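# Remove the cord tied around a flower bunch

## Task

Get the cord off the bunch of flowers while leaving the stems unbent and the blooms uncrushed.

## Robot and tools

Robot: two arms, left_arm and right_arm, each with a parallel two-finger gripper and a wrist camera. In the scene frame the origin sits at table-top height midway between the nominal arm bases, +z points up, +x points out over the table, and left_arm is on the +y side. These names do not match image sides. Calibrated bases: left_arm at (+0.003, +0.334, 0) m, right_arm at (+0.017, -0.232, 0) m, both turned slightly about z. A camera stand is fixed behind the arms.

Frames: each arm reports its hand pose (end_effector_position in metres, end_effector_quat_wxyz) in its own base frame. Fixed cameras and the table use the scene frame. The gripper's fingers point along its +z and open and close along its y. The reported position is the point between the pads, about 1 cm behind the fingertips, and may be off by a few centimetres.

execute_actions(actions, cameras): actions is a list of actions. Each action is a table of up to 15 rows, one per 1/30 s step; a shorter table repeats its last row to fill 15 steps. Every row is one flat list of 14 numbers in [-1, 1] covering both arms: dx, dy, dz, rx, ry, rz, opening for left_arm, then the same seven for right_arm. dx to rz are offsets, not poses: they are measured along that arm's own base axes from the arm's Hand target as it stood when the action began, and every row counts from that same start. Scale: 1.0 equals 0.6 m or 180 degrees; rx, ry, rz form one rotation vector about the Hand target position. Repeating an offset in a new action moves further. opening is absolute: +1 fully open (0.094 m), -1 closed. Images return only for an empty actions list or when cameras names them (["all"] for all).

move(target, speed, blend, opening_speed, grip_force, blocking, cameras): target is one 14-number row in the same layout and scale, or a list of up to 15 such rows; every row is an offset from the same starting Hand targets, not from the previous row. Grippers follow straight paths, with no obstacle avoidance. speed is m/s per path, 0.002 to 2.9, default 0.25 (rotation capped at twice that in rad/s); one value or one per target. blend (m) rounds corners in a list; 0 stops at each. opening_speed (per second on the -1..+1 scale, at least 0.2) makes fingers close gradually. grip_force is newtons per pad, 10 to 50, one value or one per arm; it persists. Lower force closes slowly. All paths share at most 10 s. blocking=false returns early while the move runs. The result adds a move: line giving the ending (done, off_target, moving, held, fault) and limits such as paced or held.

wait(seconds 0 to 10) lets time pass with commands held. stop brakes a running move. zoom_image(camera, region [x0,y0,x1,y1], at most 504 by 504 px) enlarges part of the newest image of cam_head_left, cam_head_right, cam_high, cam_low, cam_left_wrist or cam_right_wrist (all 896x504). read_manual gives licence text only. finished_scene(scene) ends the current scene for good; pass the current scene number.

Reading results: Hand target is the last commanded pose after clipping; further offsets count from it. The gripper often rests short of it through friction or weight; another action, even all zeros, re-requests it, and a remaining gap can be sent as an offset. Commanded orientation is clipped to within 40 degrees of the measured one each step. grip_measured shows finger opening on the command scale; it reads slightly wide when empty and does not reveal contact, since the fingers track the command until force saturates. Joint torques include gravity and are noisy. Tool commands lists present gripper commands. Motor temperatures appear when they change.

How to command an arm you don't want to move: send zeros for its six pose numbers and repeat its current opening; a 0 opening is itself a command (half open).

Care: flowers are delicate, so grasp the cord, not the stems or blooms, close slowly with reduced grip_force, and pull the cord off gently. Avoid fast contact, pressing past a contact, slamming, dropping or releasing moving parts, and anything falling off the table or being left off it. Keep the arms, grippers and wrist camera cables from touching each other; the cable counts as the arm, and squeezing the other arm's fingers counts as a press between arms. If an arm is stuck pushing, command its target back away. Avoid paths near an arm's own base. Long stretches, held loads or unreachable targets heat motors: MOTOR HOT at 75 °C, a fault fold at 90 °C, and the arm drops at 100 °C. Occasionally loose objects get a small nudge. The scene keeps running while you think.

Each tool is called after "Request:" as name(argument=value, ...) on one line, values as JSON.

## Session

Request:
execute_actions(actions=[])

Request:
zoom_image(camera="cam_head_left", region=[300, 170, 500, 340])

Scene clock: 0.00 s.
left_arm: end_effector_position=(+0.3744, -0.0621, +0.1680) grip_measured=+1.000 end_effector_quat_wxyz=(+0.571, +0.008, +0.819, +0.059) | right_arm: end_effector_position=(+0.3050, +0.0631, +0.3008) grip_measured=+1.000 end_effector_quat_wxyz=(+0.510, +0.025, +0.840, +0.183)
Joint positions: left_arm=[-0.367 1.214 0.522 0.307 -0.431 -0.055 0.094] | right_arm=[0.075 0.863 0.97 -0.543 -0.219 0.273 0.094]
Joint velocities: within noise
Joint torques (N m): no reading
Motor temperatures (°C): left_arm=[17 19 21 16 16 14 15] | right_arm=[17 15 18 16 13 14 18]
Heat: left arm: 21 °C; right arm: 18 °C.
Hand target: left_arm +0.3765, -0.0623, +0.1780; +0.582, +0.002, +0.811, +0.056 | right_arm +0.3026, +0.0630, +0.3015; +0.509, +0.024, +0.841, +0.183
Tool commands: left_gripper/opening=+1.0 right_gripper/opening=+1.0
camera_calibration:
cam_left_wrist: T_world_to_cam=[[0.050214, -0.992936, -0.107498, -0.0632528], [-0.72486, 0.0378123, -0.687858, 0.42744], [0.687064, 0.112461, -0.717841, -0.0363835], [0, 0, 0, 1]] pos_world=[0.338008, -0.0748768, 0.261101]
cam_right_wrist: T_world_to_cam=[[0.152257, -0.927801, -0.340594, 0.117467], [-0.83332, 0.0647777, -0.548982, 0.447852], [0.531409, 0.36741, -0.763292, 0.132102], [0, 0, 0, 1]] pos_world=[0.285119, 0.0314391, 0.386704]

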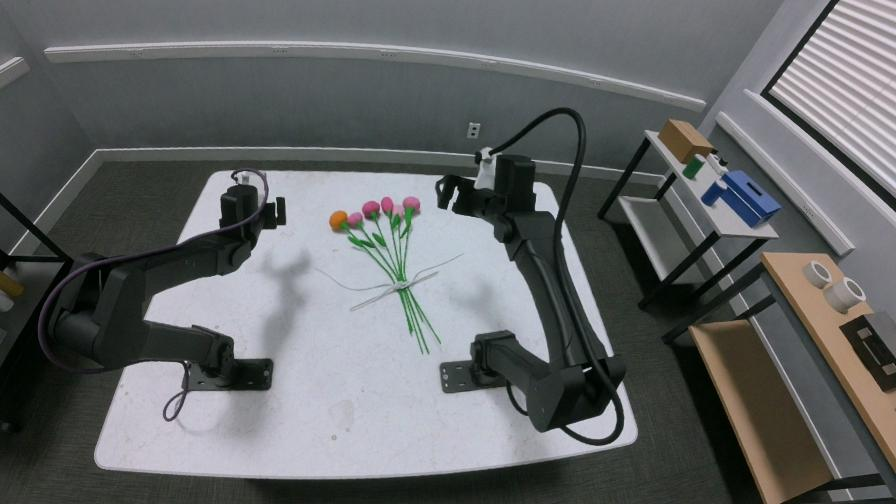

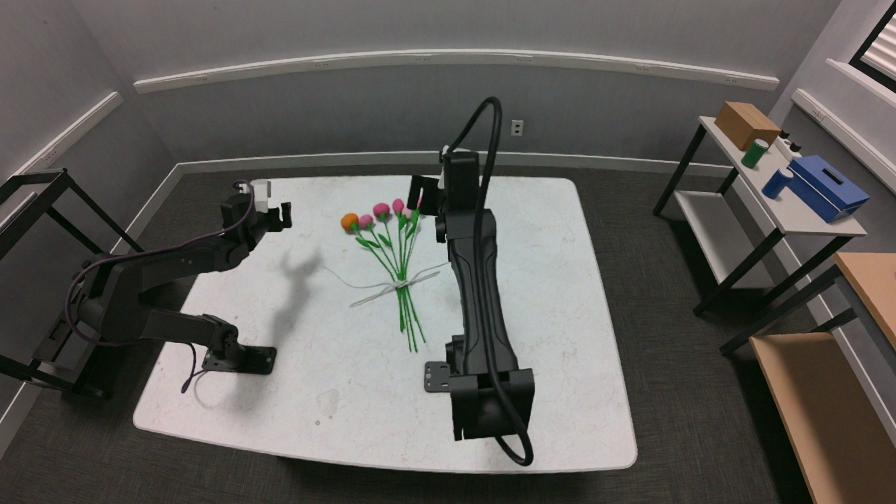

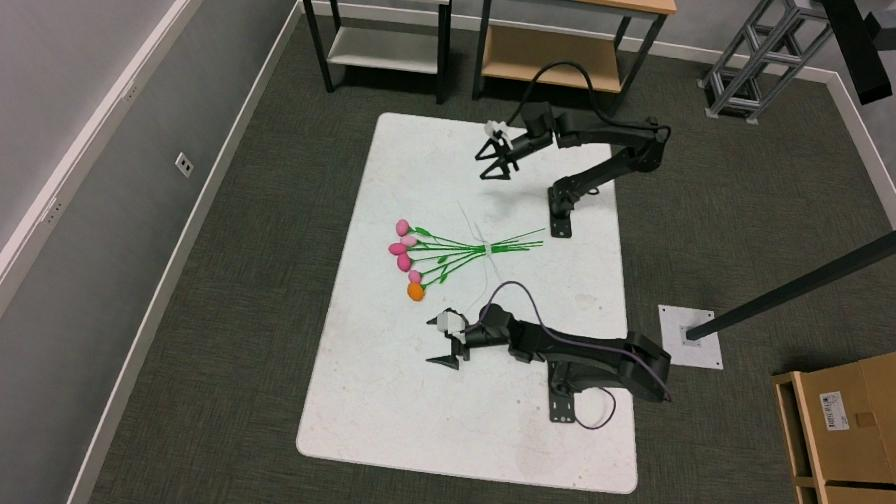

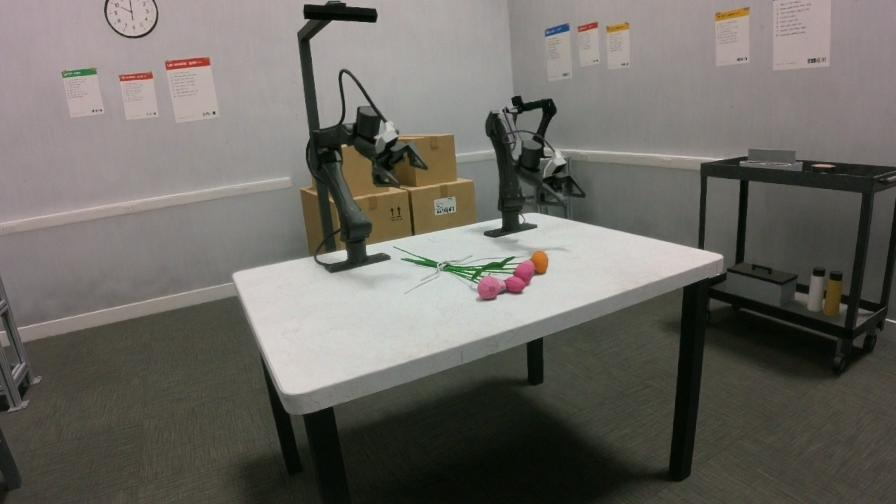

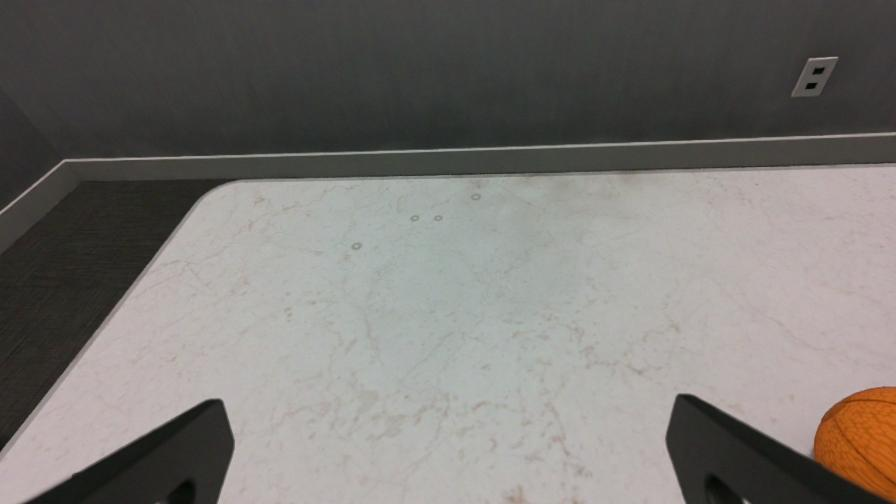

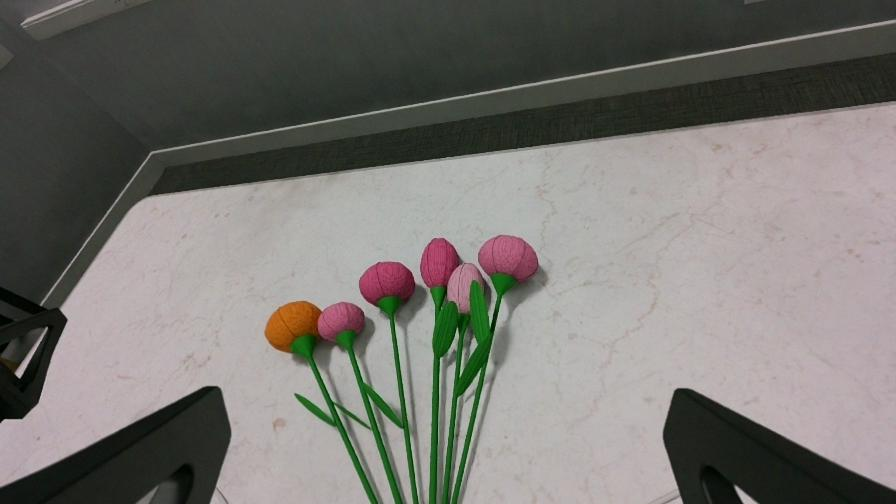

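Scaled by 2.520 from the camera's 896x504 image, which has a finer 1280x720 frame.

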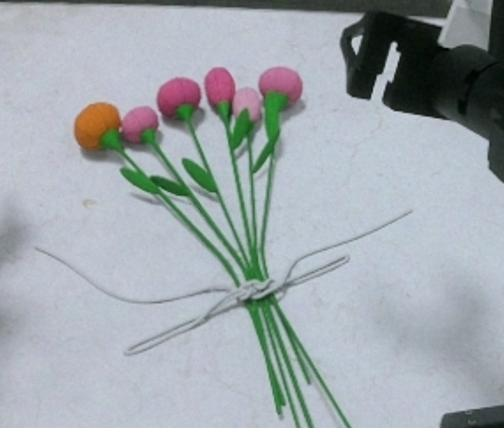

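Request:
move(target=[-0.144,-0.48,-0.03,-0.1136,0.3836,0.1074,0.4,0.012,-0.078,-0.269,0.0872,0.3709,-0.3085,0.3], cameras=["cam_left_wrist","cam_right_wrist"])

Scene clock: 15.63 s.
left_arm: end_effector_position=(+0.2906, -0.3488, +0.1586) grip_measured=+0.402 end_effector_quat_wxyz=(+0.027, -0.188, +0.980, -0.051) | right_arm: end_effector_position=(+0.3069, +0.0171, +0.1364) grip_measured=+0.302 end_effector_quat_wxyz=(+0.002, +0.538, +0.843, -0.001)
Joint positions: left_arm=[-0.877 2.26 2.364 -1.559 0.003 -1.257 0.066] | right_arm=[0.055 1.704 1.491 -1.356 0.004 1.19 0.061]
Joint torques (N m): left_arm=[-0.35 -11.7 7.87 0.52 0 -0.09] | right_arm=[-0.44 -6.97 8.39 -0.1 -0.03 0.1]
Heat: left arm: 23 °C; right arm: 20 °C.
Hand target: left_arm +0.2900, -0.3504, +0.1602; -0.001, -0.191, +0.982, +0.000 | right_arm +0.3099, +0.0163, +0.1402; +0.000, +0.545, +0.839, +0.000
Off the commanded pose: left_arm 0.002 m, 7 deg | right_arm 0.005 m, 1 deg.
joint sent to its limit (left arm) — joint 4 (wrist pitch), lower limit. The joint targets are off in orientation, not in position.
move: off_target (left_arm)
camera_calibration:
cam_left_wrist: T_world_to_cam=[[0.362481, -0.925002, 0.113927, -0.446893], [-0.866294, -0.289321, 0.40722, 0.124401], [-0.343718, -0.246304, -0.906197, 0.250976], [0, 0, 0, 1]] pos_world=[0.356023, -0.315569, 0.227689]
cam_right_wrist: T_world_to_cam=[[-0.908076, -0.418698, -0.00951879, 0.290154], [-0.372967, 0.798137, 0.473152, 0.0689524], [-0.19051, 0.433208, -0.88093, 0.258975], [0, 0, 0, 1]] pos_world=[0.338537, -0.0457362, 0.198276]
Images, in order (width x height): cam_left_wrist 896x504, cam_right_wrist 896x504.

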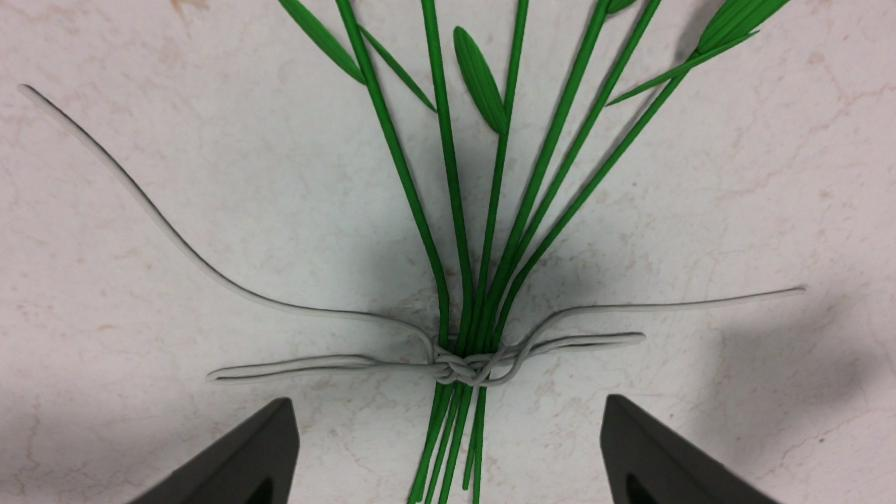

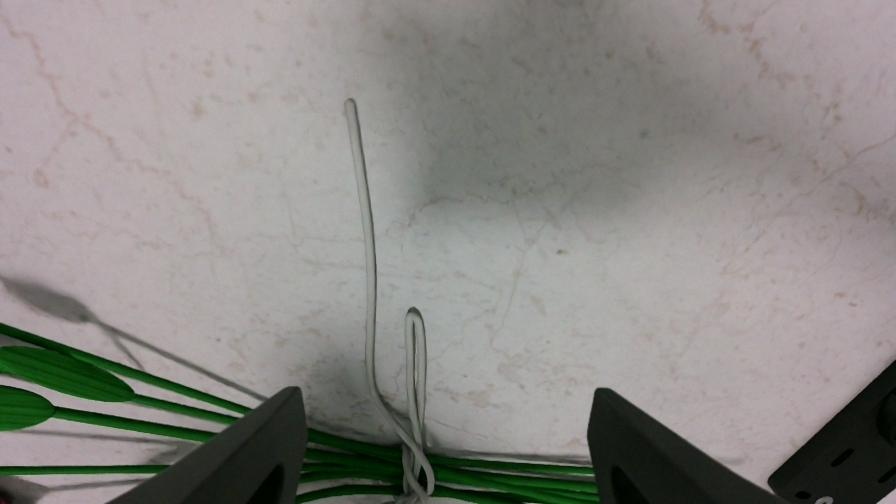

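Request:
move(target=[[0,0,0,0,0,0,0.3,0.065,0.018,-0.1,0,0,0,0.3],[-0.03,-0.076,-0.1,0,0,0,0.3,0.065,0.018,-0.217,0,0,0,0.3],[-0.03,-0.076,-0.237,0,0,0,0.3,0.065,0.018,-0.217,0,0,0,-1]], speed=[0.15,0.09,0.08], opening_speed=0.8, grip_force=[20,45], cameras=["cam_left_wrist","cam_right_wrist"])

Scene clock: 28.23 s.
left_arm: end_effector_position=(+0.2721, -0.3946, +0.0224) grip_measured=+0.303 end_effector_quat_wxyz=(-0.003, -0.188, +0.982, -0.001) | right_arm: end_effector_position=(+0.3534, +0.0245, +0.0197) grip_measured=-0.938 end_effector_quat_wxyz=(+0.009, +0.543, +0.840, +0.005)
Joint positions: left_arm=[-0.967 2.476 2.201 -1.297 0.005 -1.346 0.061] | right_arm=[0.068 1.941 1.318 -0.927 0.002 1.216 0.003]
Joint torques (N m): left_arm=[-0.28 -14.16 5.01 0.62 -0.04 -0.1] | right_arm=[0.57 -8.43 4.3 0.32 -0.04 0.08]
Heat: left arm: 23 °C; right arm: 20 °C.
Hand target: left_arm +0.2720, -0.3960, +0.0179; +0.000, -0.190, +0.982, +0.000 | right_arm +0.3489, +0.0271, +0.0100; +0.000, +0.545, +0.839, +0.000
Off the commanded pose: left_arm 0.005 m, 0 deg | right_arm 0.011 m, 1 deg.
grip_force (N): 20, 45
move: off_target (right_arm); target 3's new opening was sent with right_arm's hand 0.011 m and 1 deg from that target
camera_calibration:
cam_left_wrist: T_world_to_cam=[[0.365768, -0.930697, 0.00405108, -0.467746], [-0.833989, -0.325823, 0.445311, 0.126534], [-0.41313, -0.166259, -0.895367, 0.159992], [0, 0, 0, 1]] pos_world=[0.342712, -0.367502, 0.0887997]
cam_right_wrist: T_world_to_cam=[[-0.913237, -0.406491, -0.0276312, 0.336225], [-0.371027, 0.801707, 0.46862, 0.134902], [-0.168338, 0.438213, -0.882968, 0.153937], [0, 0, 0, 1]] pos_world=[0.383018, -0.0389364, 0.081994]
Images, in order (width x height): cam_left_wrist 896x504, cam_right_wrist 896x504.

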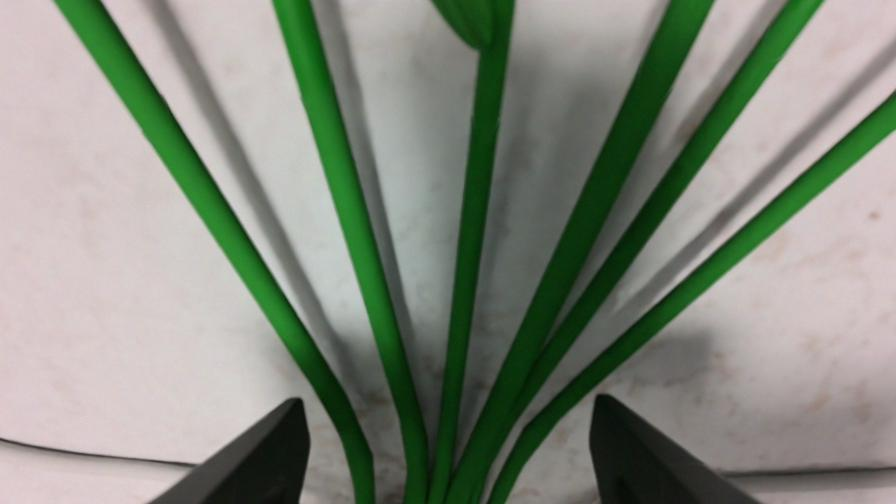

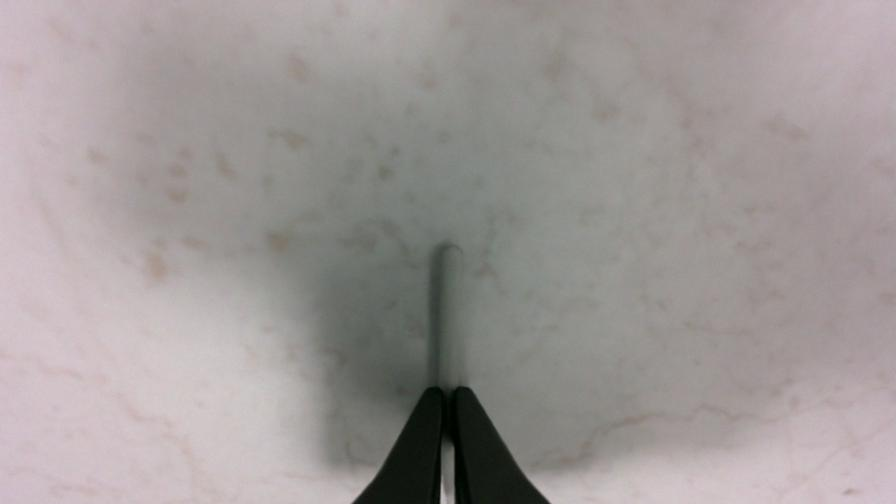

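Request:
move(target=[[0,0,-0.008,0,0,0,0.3,-0.03,0.04,0.012,0,0,0,-1],[0,0,-0.008,0,0,0,-0.42,-0.03,0.04,0.012,0,0,0,-1]], speed=0.07, opening_speed=0.6, grip_force=[18,45], cameras=["cam_left_wrist"])

Scene clock: 34.17 s.
left_arm: end_effector_position=(+0.2720, -0.3947, +0.0194) grip_measured=+0.303 end_effector_quat_wxyz=(-0.003, -0.188, +0.982, -0.001) | right_arm: end_effector_position=(+0.3475, +0.0378, +0.0192) grip_measured=-0.939 end_effector_quat_wxyz=(+0.006, +0.540, +0.841, +0.005)
Joint positions: left_arm=[-0.967 2.476 2.189 -1.284 0.006 -1.346 0.061] | right_arm=[0.105 1.929 1.298 -0.923 -0.001 1.247 0.003]
Joint torques (N m): left_arm=[-0.29 -14.06 4.94 0.66 -0.04 -0.1] | right_arm=[-0.32 -9.72 5.71 0.13 0.05 -0.03]
Motor temperatures (°C): left_arm=[17 24 23 18 16 14 15] | right_arm=[17 16 20 17 13 14 19]
Heat: left arm: 24 °C; right arm: 20 °C.
Hand target: left_arm +0.2720, -0.3960, +0.0142; -0.001, -0.190, +0.982, -0.001 (not the last commanded pose) | right_arm +0.3485, +0.0360, +0.0192; +0.008, +0.541, +0.841, +0.005 (not the last commanded pose)
Tool commands: left_gripper/opening=+0.3 right_gripper/opening=-1.0
Off the commanded pose: left_arm 0.006 m, 0 deg | right_arm 0.021 m, 1 deg.
grip_force (N): 18, 45
move: held (right_arm; a check stopped the path); path passed 0 of 2 targets; target 2's new opening was not sent; limits=held
pose unreachable (right arm): on one or more control steps of this call, first in action 0 (counted from 0), this arm could not follow its commanded pose, so it was not sent that pose on those steps. It may still have moved: this result reports where it is.
cause: moving toward the commanded pose would bring a part of the arm too close to another arm (this arm's wrist (the part past joint 4) and the left arm's wrist (the part past joint 4), 12 mm apart when this arm was first held).
camera_calibration:
cam_left_wrist: T_world_to_cam=[[0.365815, -0.930677, 0.00450261, -0.467743], [-0.833925, -0.32563, 0.445572, 0.127814], [-0.413217, -0.166752, -0.895235, 0.157102], [0, 0, 0, 1]] pos_world=[0.342612, -0.3675, 0.085799]
Images, in order (width x height): cam_left_wrist 896x504.

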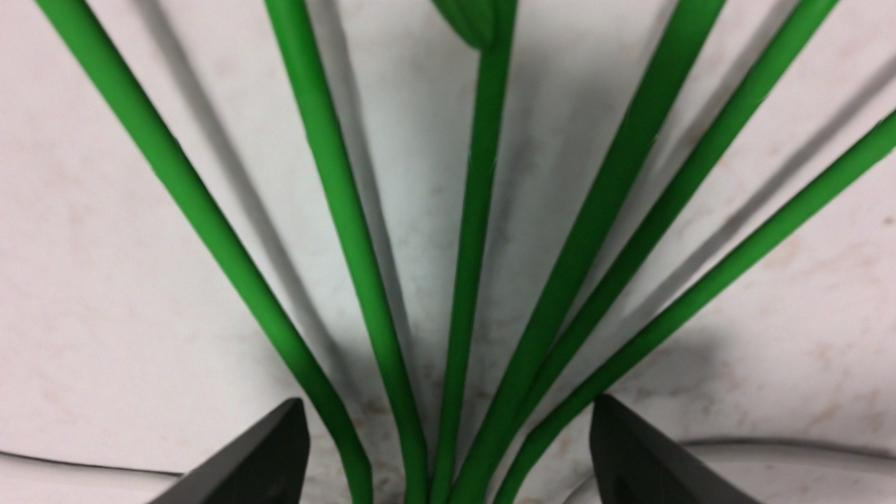

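Request:
move(target=[0,0,0,0,0,0,-0.42,0.0,-0.04,0.0,0,0,0,-1], opening_speed=0.6, speed=0.06, cameras=["cam_left_wrist","cam_head_left"])

Scene clock: 50.03 s.
left_arm: end_effector_position=(+0.2725, -0.3953, +0.0194) grip_measured=-0.416 end_effector_quat_wxyz=(-0.002, -0.189, +0.982, -0.002) | right_arm: end_effector_position=(+0.3492, +0.0159, +0.0192) grip_measured=-0.939 end_effector_quat_wxyz=(+0.005, +0.542, +0.840, +0.008)
Joint positions: left_arm=[-0.967 2.476 2.189 -1.281 0.006 -1.347 0.027] | right_arm=[0.039 1.929 1.298 -0.923 -0.007 1.185 0.003]
Joint torques (N m): left_arm=[-0.28 -14.06 4.93 0.61 -0.04 -0.08] | right_arm=[-0.5 -10 5.26 0.17 0.08 -0.07]
Heat: left arm: 28 °C; right arm: 19 °C.
Hand target: left_arm +0.2720, -0.3960, +0.0142; -0.001, -0.191, +0.982, -0.001 | right_arm +0.3485, +0.0120, +0.0192; +0.008, +0.541, +0.841, +0.005
Off the commanded pose: left_arm 0.005 m, 0 deg | right_arm 0.004 m, 1 deg.
grip_force (N): 18, 45
move: done
camera_calibration:
cam_left_wrist: T_world_to_cam=[[0.367219, -0.930104, 0.00749751, -0.468739], [-0.834201, -0.325768, 0.444954, 0.127983], [-0.411411, -0.16965, -0.895522, 0.155589], [0, 0, 0, 1]] pos_world=[0.342905, -0.367887, 0.0859011]
Images, in order (width x height): cam_head_left 896x504, cam_left_wrist 896x504.

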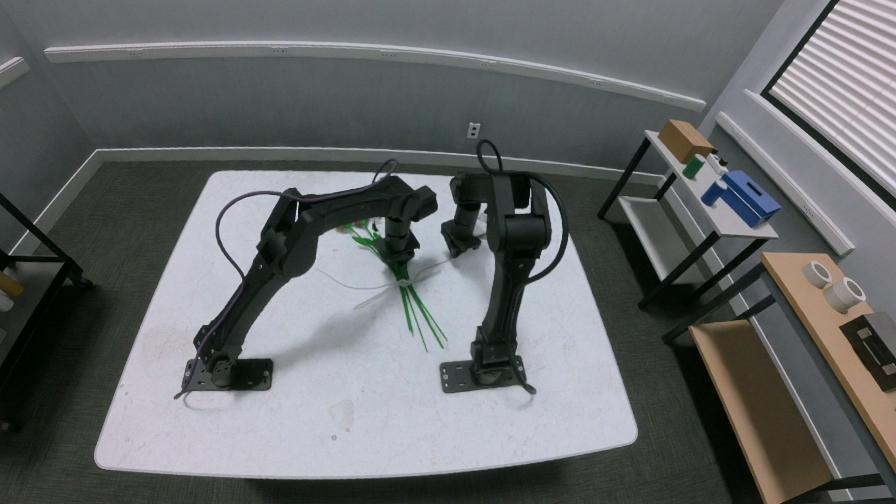

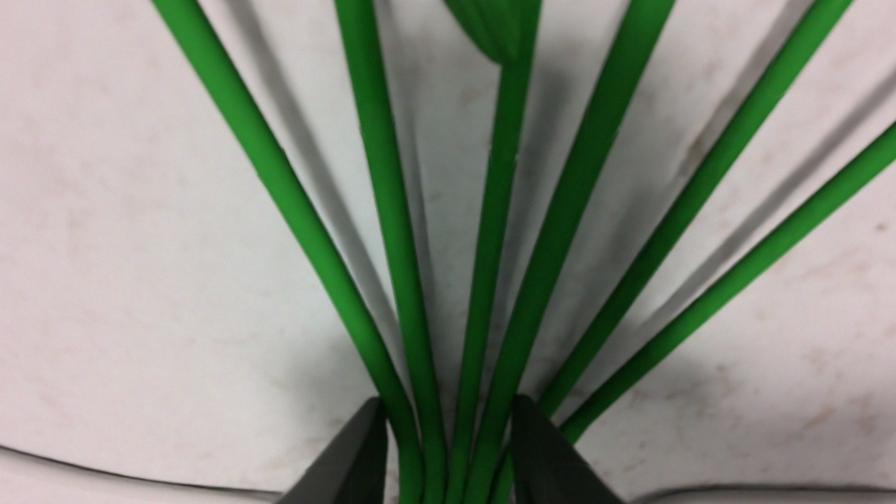

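Request:
zoom_image(camera="cam_left_wrist", region=[280, 330, 680, 504])

Scaled by 1.260 from the camera's 896x504 image, which has a finer 1280x720 frame.

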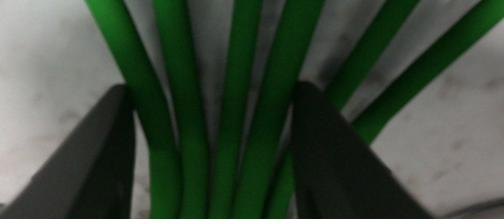

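Request:
move(target=[0,0,0,0,0,0,0.3,0,0,0.0,0,0,0,-1], opening_speed=0.8, cameras=["cam_left_wrist"])

Request:
zoom_image(camera="cam_left_wrist", region=[280, 304, 680, 504])

Scene clock: 56.47 s.
left_arm: end_effector_position=(+0.2724, -0.3953, +0.0194) grip_measured=+0.297 end_effector_quat_wxyz=(-0.002, -0.189, +0.982, -0.002) | right_arm: end_effector_position=(+0.3492, +0.0159, +0.0192) grip_measured=-0.939 end_effector_quat_wxyz=(+0.005, +0.542, +0.840, +0.008)
Joint positions: left_arm=[-0.967 2.476 2.189 -1.281 0.006 -1.347 0.061] | right_arm=[0.039 1.929 1.298 -0.923 -0.007 1.185 0.003]
Joint torques (N m): left_arm=[-0.28 -14.06 4.93 0.62 -0.05 -0.09] | right_arm=[-0.59 -10.04 5.09 0.18 0.05 -0.12]
Motor temperatures (°C): left_arm=[17 29 23 17 16 14 15] | right_arm=[17 18 19 16 13 14 19]
Heat: left arm: 29 °C; right arm: 19 °C.
Hand target: left_arm +0.2720, -0.3960, +0.0142; -0.001, -0.190, +0.982, +0.000 | right_arm +0.3485, +0.0120, +0.0192; +0.008, +0.541, +0.841, +0.005
Off the commanded pose: left_arm 0.005 m, 0 deg | right_arm 0.004 m, 1 deg.
grip_force (N): 18, 45
move: done
camera_calibration:
cam_left_wrist: T_world_to_cam=[[0.367205, -0.930109, 0.00759022, -0.468743], [-0.834072, -0.325656, 0.445277, 0.127954], [-0.411684, -0.169839, -0.895361, 0.155599], [0, 0, 0, 1]] pos_world=[0.342906, -0.367886, 0.0859002]
Images, in order (width x height): cam_left_wrist 896x504.

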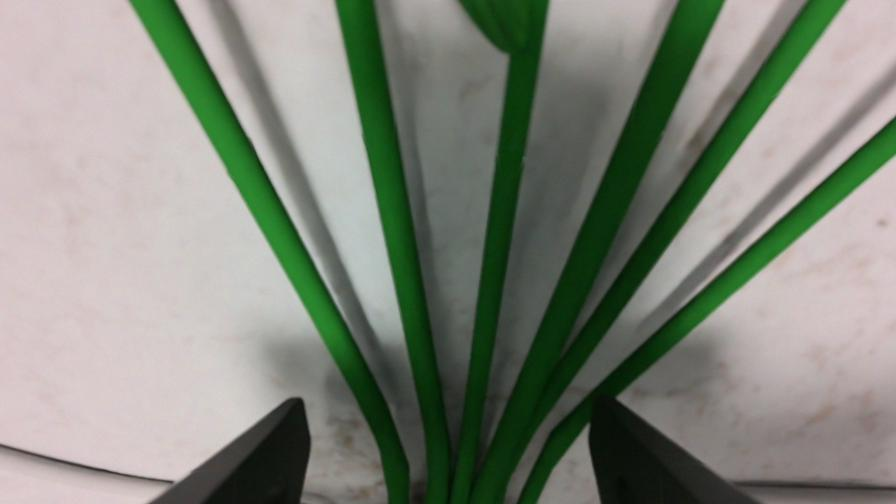

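Scaled by 1.260 from the camera's 896x504 image, which has a finer 1280x720 frame.

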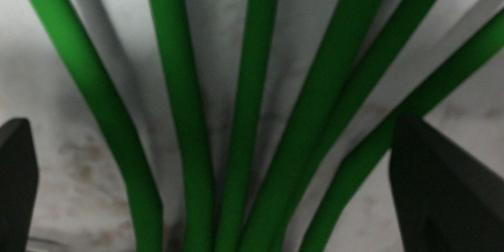

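Request:
move(target=[-0.0217,-0.0083,-0.0133,0,0,0,0.3,0,0,0.0,0,0,0,-1], speed=0.05)

Request:
move(target=[0,0,0,0,0,0,-0.42,0,0,0.0,0,0,0,-1], opening_speed=0.6, speed=0.05, cameras=["cam_left_wrist"])

Request:
zoom_image(camera="cam_left_wrist", region=[280, 304, 680, 504])

Scene clock: 60.93 s.
left_arm: end_effector_position=(+0.2685, -0.3975, +0.0138) grip_measured=+0.298 end_effector_quat_wxyz=(+0.004, -0.197, +0.980, -0.003) | right_arm: end_effector_position=(+0.3492, +0.0159, +0.0192) grip_measured=-0.939 end_effector_quat_wxyz=(+0.005, +0.542, +0.840, +0.008)
Joint positions: left_arm=[-0.981 2.467 2.15 -1.246 -0.006 -1.377 0.061] | right_arm=[0.039 1.929 1.298 -0.923 -0.007 1.185 0.003]
Joint torques (N m): left_arm=[-1.42 -14.39 3.48 0.7 0.07 -0.05] | right_arm=[-0.5 -10.1 5.26 0.15 0.06 -0.11]
Heat: left arm: 29 °C; right arm: 19 °C.
Hand target: left_arm +0.2591, -0.4009, +0.0062; -0.001, -0.191, +0.982, +0.000 | right_arm +0.3485, +0.0120, +0.0192; +0.008, +0.541, +0.841, +0.005
Off the commanded pose: left_arm 0.013 m, 1 deg | right_arm 0.004 m, 1 deg.
grip_force (N): 18, 45
move: off_target (left_arm)

Scene clock: 65.00 s.
left_arm: end_effector_position=(+0.2714, -0.4059, +0.0131) grip_measured=-0.415 end_effector_quat_wxyz=(+0.011, -0.195, +0.981, -0.019) | right_arm: end_effector_position=(+0.3492, +0.0159, +0.0192) grip_measured=-0.939 end_effector_quat_wxyz=(+0.005, +0.542, +0.840, +0.008)
Joint positions: left_arm=[-0.986 2.467 2.147 -1.207 -0.005 -1.378 0.028] | right_arm=[0.039 1.929 1.298 -0.923 -0.007 1.185 0.003]
Joint torques (N m): left_arm=[-1.05 -14.41 4.01 0.34 0.06 -0.05] | right_arm=[-0.55 -10.11 5.04 0.19 0.08 -0.1]
Heat: left arm: 29 °C; right arm: 19 °C.
Hand target: left_arm +0.2590, -0.4009, +0.0062; -0.001, -0.191, +0.982, +0.000 | right_arm +0.3485, +0.0120, +0.0192; +0.008, +0.541, +0.841, +0.005
Off the commanded pose: left_arm 0.015 m, 3 deg | right_arm 0.004 m, 1 deg.
grip_force (N): 18, 45
move: off_target (left_arm)
camera_calibration:
cam_left_wrist: T_world_to_cam=[[0.378642, -0.924437, 0.0452397, -0.47943], [-0.843638, -0.324618, 0.427666, 0.129747], [-0.380664, -0.200098, -0.902804, 0.127103], [0, 0, 0, 1]] pos_world=[0.339376, -0.375652, 0.0809501]
Images, in order (width x height): cam_left_wrist 896x504.

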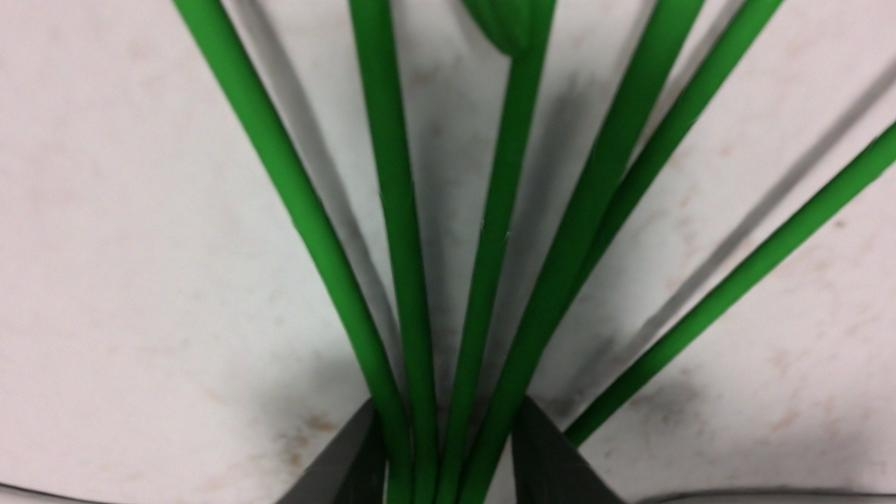

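Scaled by 1.260 from the camera's 896x504 image, which has a finer 1280x720 frame.

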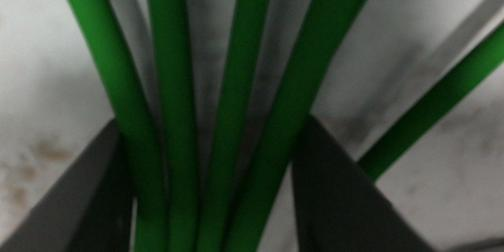

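Request:
move(target=[[0.0,0,0.0,0,0,0,0.5,0,0,0,0,0,0,-1],[0.0067,-0.02,0.04,0,0,0,0.5,0,0,0,0,0,0,-1],[-0.0083,-0.025,0.0,0,0,0,0.5,0,0,0,0,0,0,-1]], opening_speed=1, speed=0.06, cameras=["cam_left_wrist"])

Request:
zoom_image(camera="cam_left_wrist", region=[280, 304, 680, 504])

Scene clock: 71.17 s.
left_arm: end_effector_position=(+0.2569, -0.4119, +0.0144) grip_measured=+0.497 end_effector_quat_wxyz=(-0.003, -0.192, +0.981, +0.002) | right_arm: end_effector_position=(+0.3492, +0.0159, +0.0192) grip_measured=-0.939 end_effector_quat_wxyz=(+0.005, +0.542, +0.840, +0.008)
Joint positions: left_arm=[-1.013 2.523 2.256 -1.31 0.005 -1.399 0.07] | right_arm=[0.039 1.929 1.298 -0.923 -0.007 1.185 0.003]
Joint torques (N m): left_arm=[-0.87 -14.58 3.51 0.85 -0.03 -0.07] | right_arm=[-0.57 -10.03 5.19 0.21 0.05 -0.11]
Heat: left arm: 28 °C; right arm: 19 °C.
Hand target: left_arm +0.2540, -0.4160, +0.0062; -0.001, -0.191, +0.982, -0.001 | right_arm +0.3485, +0.0120, +0.0192; +0.008, +0.541, +0.841, +0.005
Off the commanded pose: left_arm 0.010 m, 0 deg | right_arm 0.004 m, 1 deg.
grip_force (N): 18, 45
move: done
camera_calibration:
cam_left_wrist: T_world_to_cam=[[0.372541, -0.928015, -0.00158468, -0.478802], [-0.830433, -0.334129, 0.445801, 0.107453], [-0.414239, -0.164763, -0.895131, 0.144626], [0, 0, 0, 1]] pos_world=[0.327516, -0.384603, 0.0807975]
Images, in order (width x height): cam_left_wrist 896x504.

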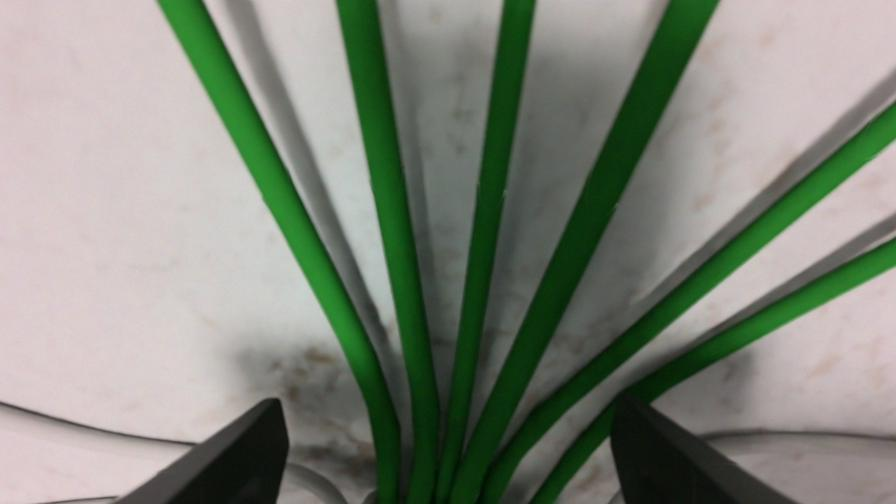

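Scaled by 1.260 from the camera's 896x504 image, which has a finer 1280x720 frame.

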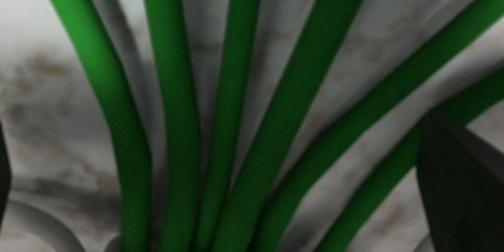

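Request:
move(target=[[0.013,-0.013,0.0,0,0,0,0.55,0,0,0,0,0,0,-1],[0.013,-0.013,-0.005,0,0,0,-0.1,0,0,0,0,0,0,-1]], opening_speed=0.5, speed=0.06, cameras=["cam_left_wrist"])

Request:
zoom_image(camera="cam_left_wrist", region=[280, 304, 680, 504])

Scene clock: 79.87 s.
left_arm: end_effector_position=(+0.2655, -0.4268, +0.0143) grip_measured=-0.097 end_effector_quat_wxyz=(+0.003, -0.192, +0.981, -0.018) | right_arm: end_effector_position=(+0.3492, +0.0159, +0.0192) grip_measured=-0.939 end_effector_quat_wxyz=(+0.005, +0.542, +0.840, +0.008)
Joint positions: left_arm=[-1.013 2.567 2.337 -1.305 0.008 -1.399 0.042] | right_arm=[0.039 1.929 1.298 -0.923 -0.007 1.185 0.003]
Joint torques (N m): left_arm=[-0.46 -12.74 6.61 0.35 -0.07 -0.04] | right_arm=[-0.53 -10.15 5.26 0.2 0.08 -0.11]
Heat: left arm: 28 °C; right arm: 19 °C.
Hand target: left_arm +0.2618, -0.4237, +0.0032; -0.001, -0.191, +0.982, +0.000 | right_arm +0.3485, +0.0120, +0.0192; +0.008, +0.541, +0.841, +0.005
Off the commanded pose: left_arm 0.012 m, 2 deg | right_arm 0.004 m, 1 deg.
grip_force (N): 18, 45
move: off_target (left_arm); target 2's new opening was sent with left_arm's hand 0.012 m and 1 deg from that target
camera_calibration:
cam_left_wrist: T_world_to_cam=[[0.372124, -0.927304, 0.0403787, -0.496037], [-0.839016, -0.317452, 0.441901, 0.119008], [-0.396958, -0.19832, -0.896155, 0.126732], [0, 0, 0, 1]] pos_world=[0.334744, -0.397065, 0.0810109]
Images, in order (width x height): cam_left_wrist 896x504.

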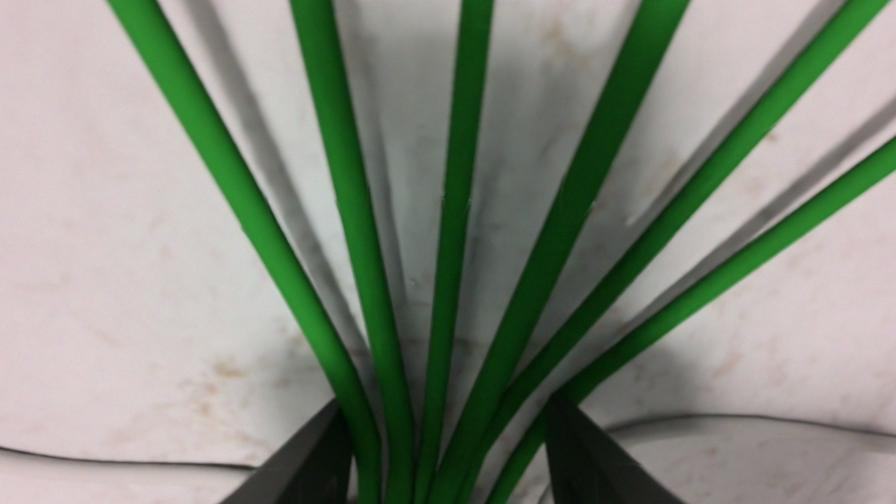

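Scaled by 1.260 from the camera's 896x504 image, which has a finer 1280x720 frame.

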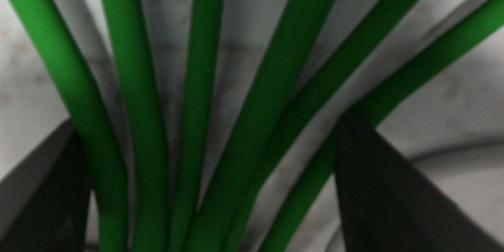

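Request:
move(target=[0.0043,-0.0115,0,0,0,0,-0.36,0,0,0,0,0,0,-1], opening_speed=0.3, speed=0.01, cameras=["cam_left_wrist"])

Request:
zoom_image(camera="cam_left_wrist", region=[280, 304, 680, 504])

Scene clock: 83.90 s.
left_arm: end_effector_position=(+0.2674, -0.4320, +0.0146) grip_measured=-0.327 end_effector_quat_wxyz=(+0.000, -0.191, +0.981, -0.019) | right_arm: end_effector_position=(+0.3492, +0.0159, +0.0192) grip_measured=-0.939 end_effector_quat_wxyz=(+0.005, +0.542, +0.840, +0.008)
Joint positions: left_arm=[-1.013 2.609 2.418 -1.344 0.014 -1.399 0.032] | right_arm=[0.039 1.929 1.298 -0.923 -0.007 1.185 0.003]
Joint torques (N m): left_arm=[-0.03 -15.56 5.6 0.5 -0.05 -0.01] | right_arm=[-0.49 -9.98 5.11 0.18 0.07 -0.1]
Heat: left arm: 29 °C; right arm: 20 °C.
Hand target: left_arm +0.2676, -0.4305, +0.0145; +0.001, -0.192, +0.981, -0.016 (not the last commanded pose) | right_arm +0.3485, +0.0120, +0.0192; +0.008, +0.541, +0.841, +0.005
Tool commands: left_gripper/opening=-0.33 right_gripper/opening=-1.0
Off the commanded pose: left_arm 0.012 m, 2 deg | right_arm 0.004 m, 1 deg.
grip_force (N): 18, 45
move: held (left_arm; a check stopped the path); limits=held
pose unreachable (left arm): on one or more control steps of this call, first in action 0 (counted from 0), this arm could not follow its commanded pose, so it was not sent that pose on those steps. It may still have moved: this result reports where it is.
cause: moving toward the commanded pose would bring a part of the arm too close to another arm (this arm's wrist (the part past joint 4) and the right arm's wrist (the part past joint 4), 3 mm apart when this arm was first held).
camera_calibration:
cam_left_wrist: T_world_to_cam=[[0.372138, -0.92727, 0.041032, -0.501563], [-0.836697, -0.315995, 0.44731, 0.118833], [-0.401811, -0.200792, -0.893437, 0.126892], [0, 0, 0, 1]] pos_world=[0.337064, -0.402055, 0.0807956]
Images, in order (width x height): cam_left_wrist 896x504.

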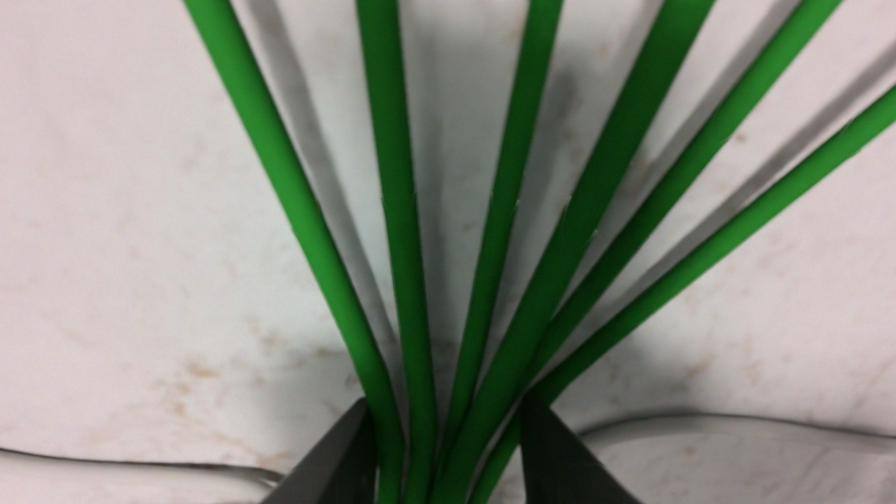

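Scaled by 1.260 from the camera's 896x504 image, which has a finer 1280x720 frame.

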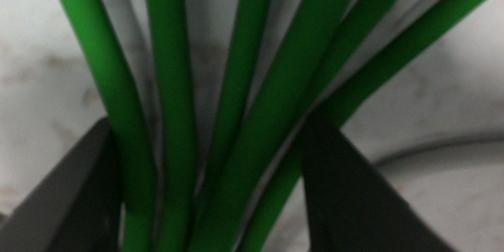

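Request:
move(target=[0,0,0,0,0,0,-0.45,0,-0.03,0,0,0,0,-1], opening_speed=0.3, speed=0.04, cameras=["cam_left_wrist"])

Request:
zoom_image(camera="cam_left_wrist", region=[280, 304, 680, 504])

Scene clock: 86.70 s.
left_arm: end_effector_position=(+0.2680, -0.4334, +0.0147) grip_measured=-0.446 end_effector_quat_wxyz=(+0.000, -0.191, +0.981, -0.022) | right_arm: end_effector_position=(+0.3496, -0.0021, +0.0192) grip_measured=-0.939 end_effector_quat_wxyz=(+0.005, +0.543, +0.840, +0.008)
Joint positions: left_arm=[-1.013 2.609 2.418 -1.338 0.016 -1.399 0.026] | right_arm=[-0.013 1.929 1.298 -0.923 -0.008 1.134 0.003]
Joint torques (N m): left_arm=[-0.03 -15.58 5.61 0.45 -0.05 -0.01] | right_arm=[-0.5 -10.21 5.15 0.22 0.08 -0.1]
Heat: left arm: 29 °C; right arm: 20 °C.
Hand target: left_arm +0.2676, -0.4306, +0.0145; +0.001, -0.192, +0.981, -0.016 | right_arm +0.3485, -0.0061, +0.0192; +0.008, +0.541, +0.841, +0.005
Off the commanded pose: left_arm 0.003 m, 1 deg | right_arm 0.004 m, 1 deg.
grip_force (N): 18, 45
move: done
camera_calibration:
cam_left_wrist: T_world_to_cam=[[0.371986, -0.927035, 0.047242, -0.503107], [-0.837721, -0.313355, 0.44725, 0.120273], [-0.399813, -0.205946, -0.89316, 0.124188], [0, 0, 0, 1]] pos_world=[0.337556, -0.403133, 0.0808954]
Images, in order (width x height): cam_left_wrist 896x504.

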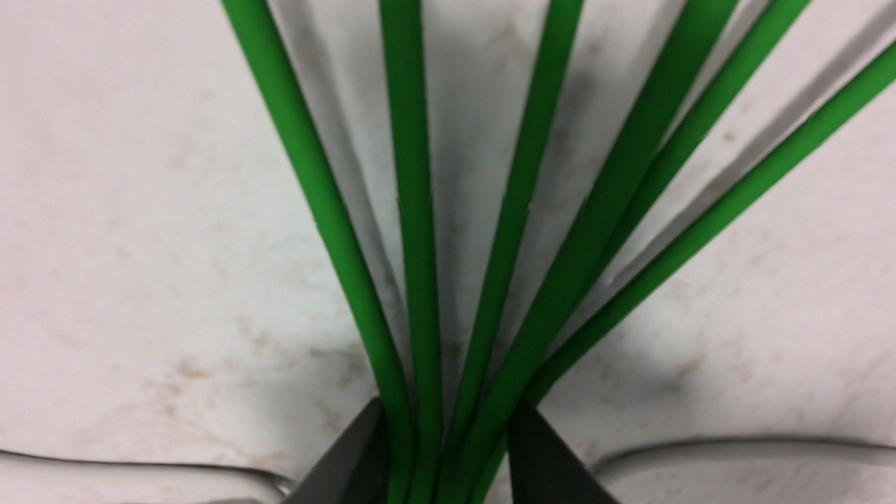

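Scaled by 1.260 from the camera's 896x504 image, which has a finer 1280x720 frame.

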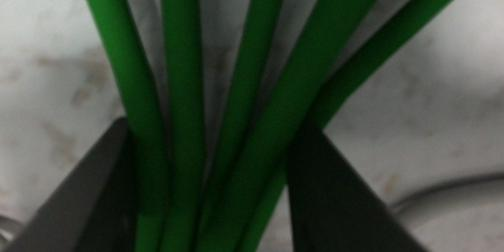

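Request:
move(target=[0.004,0.43,0.006,0,0,0.335,-0.48,-0.02,0.235,0.01,0,0,0.0,-1], speed=0.1, opening_speed=0.3, cameras=["cam_left_wrist","cam_head_left","cam_right_wrist","cam_head_right"])

Request:
zoom_image(camera="cam_head_left", region=[270, 160, 560, 380])

Scene clock: 95.97 s.
left_arm: end_effector_position=(+0.2682, -0.1798, +0.0122) grip_measured=-0.477 end_effector_quat_wxyz=(-0.005, -0.652, +0.758, -0.011) | right_arm: end_effector_position=(+0.3340, +0.1350, +0.0259) grip_measured=-0.939 end_effector_quat_wxyz=(+0.006, +0.538, +0.843, +0.015)
Joint positions: left_arm=[-0.585 1.845 1.153 -0.86 0.016 -2.006 0.025] | right_arm=[0.377 1.944 1.346 -0.942 -0.008 1.515 0.003]
Joint torques (N m): left_arm=[0.53 -11.34 4.25 0.46 -0.29 -0.15] | right_arm=[0.31 -8.23 7.99 -0.03 0.14 0.06]
Heat: left arm: 29 °C; right arm: 20 °C.
Hand target: left_arm +0.2700, -0.1725, +0.0181; +0.009, -0.659, +0.752, -0.013 | right_arm +0.3364, +0.1350, +0.0252; +0.008, +0.541, +0.841, +0.005
Off the commanded pose: left_arm 0.010 m, 2 deg | right_arm 0.003 m, 1 deg.
grip_force (N): 18, 45
move: done
camera_calibration:
cam_left_wrist: T_world_to_cam=[[0.988113, -0.15305, 0.0144291, -0.293597], [-0.142445, -0.876252, 0.460318, -0.0868231], [-0.057808, -0.456901, -0.887637, 0.037352], [0, 0, 0, 1]] pos_world=[0.279899, -0.103948, 0.0773576]
cam_right_wrist: T_world_to_cam=[[-0.908292, -0.4162, -0.042231, 0.363646], [-0.383458, 0.787955, 0.481753, 0.0419167], [-0.167229, 0.453766, -0.875289, 0.105052], [0, 0, 0, 1]] pos_world=[0.363938, 0.0706517, 0.0871146]
Images, in order (width x height): cam_head_left 896x504, cam_head_right 896x504, cam_left_wrist 896x504, cam_right_wrist 896x504.

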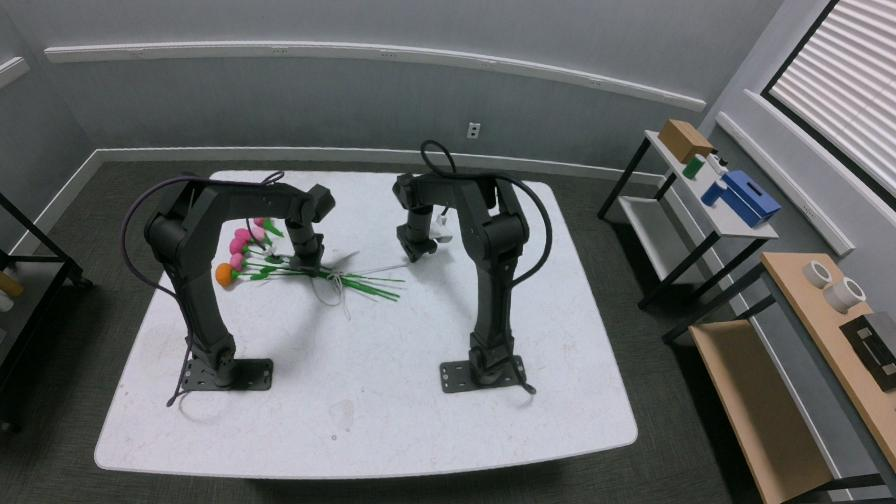

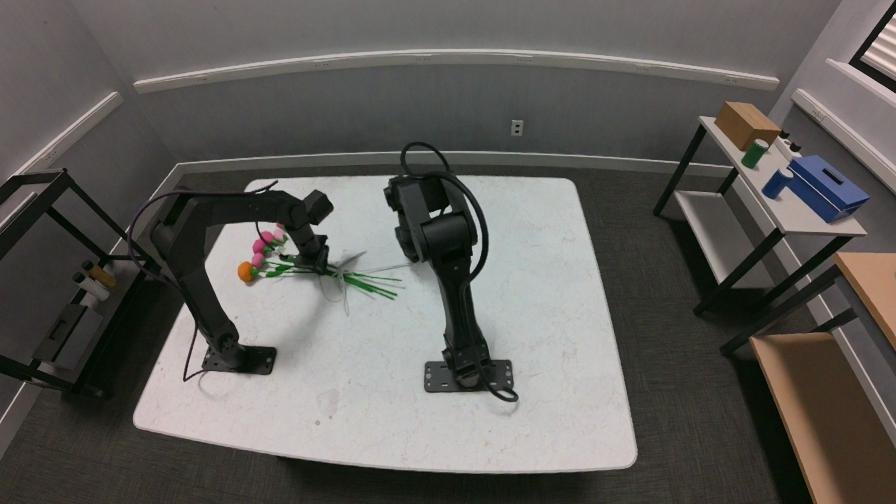

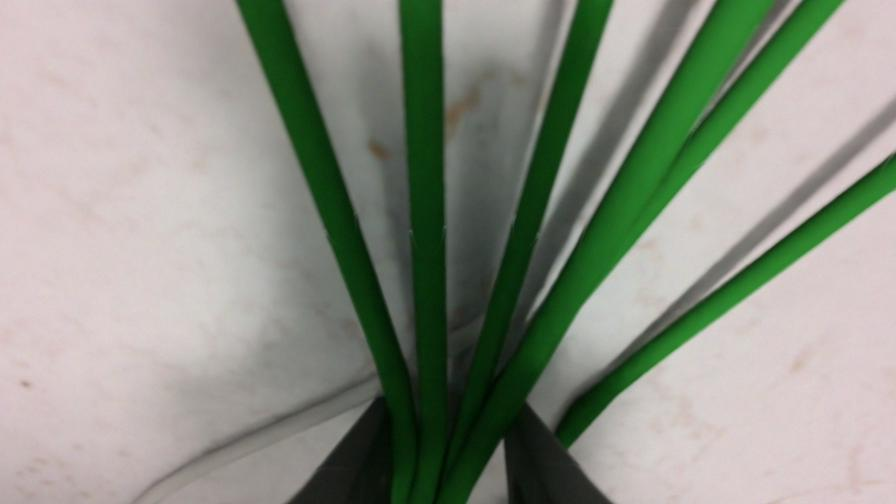

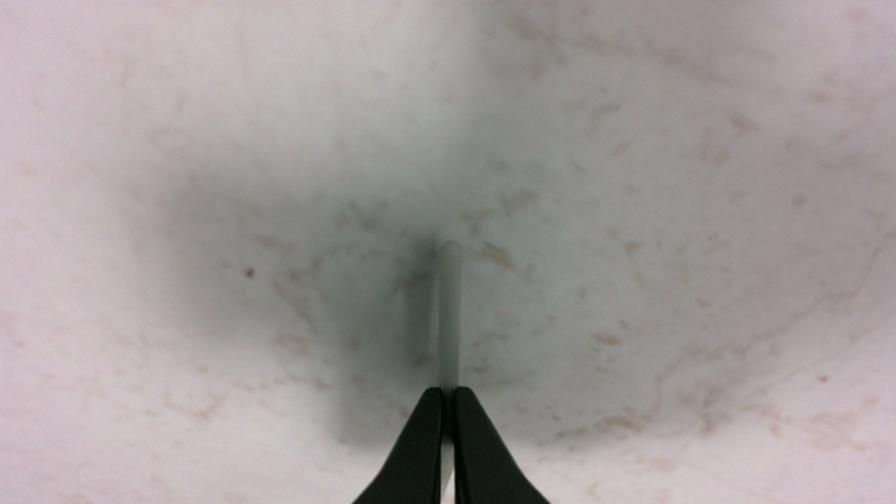

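Scaled by 1.738 from the camera's 896x504 image, which has a finer 1280x720 frame.

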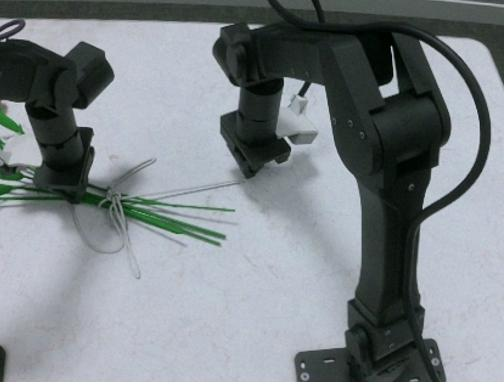

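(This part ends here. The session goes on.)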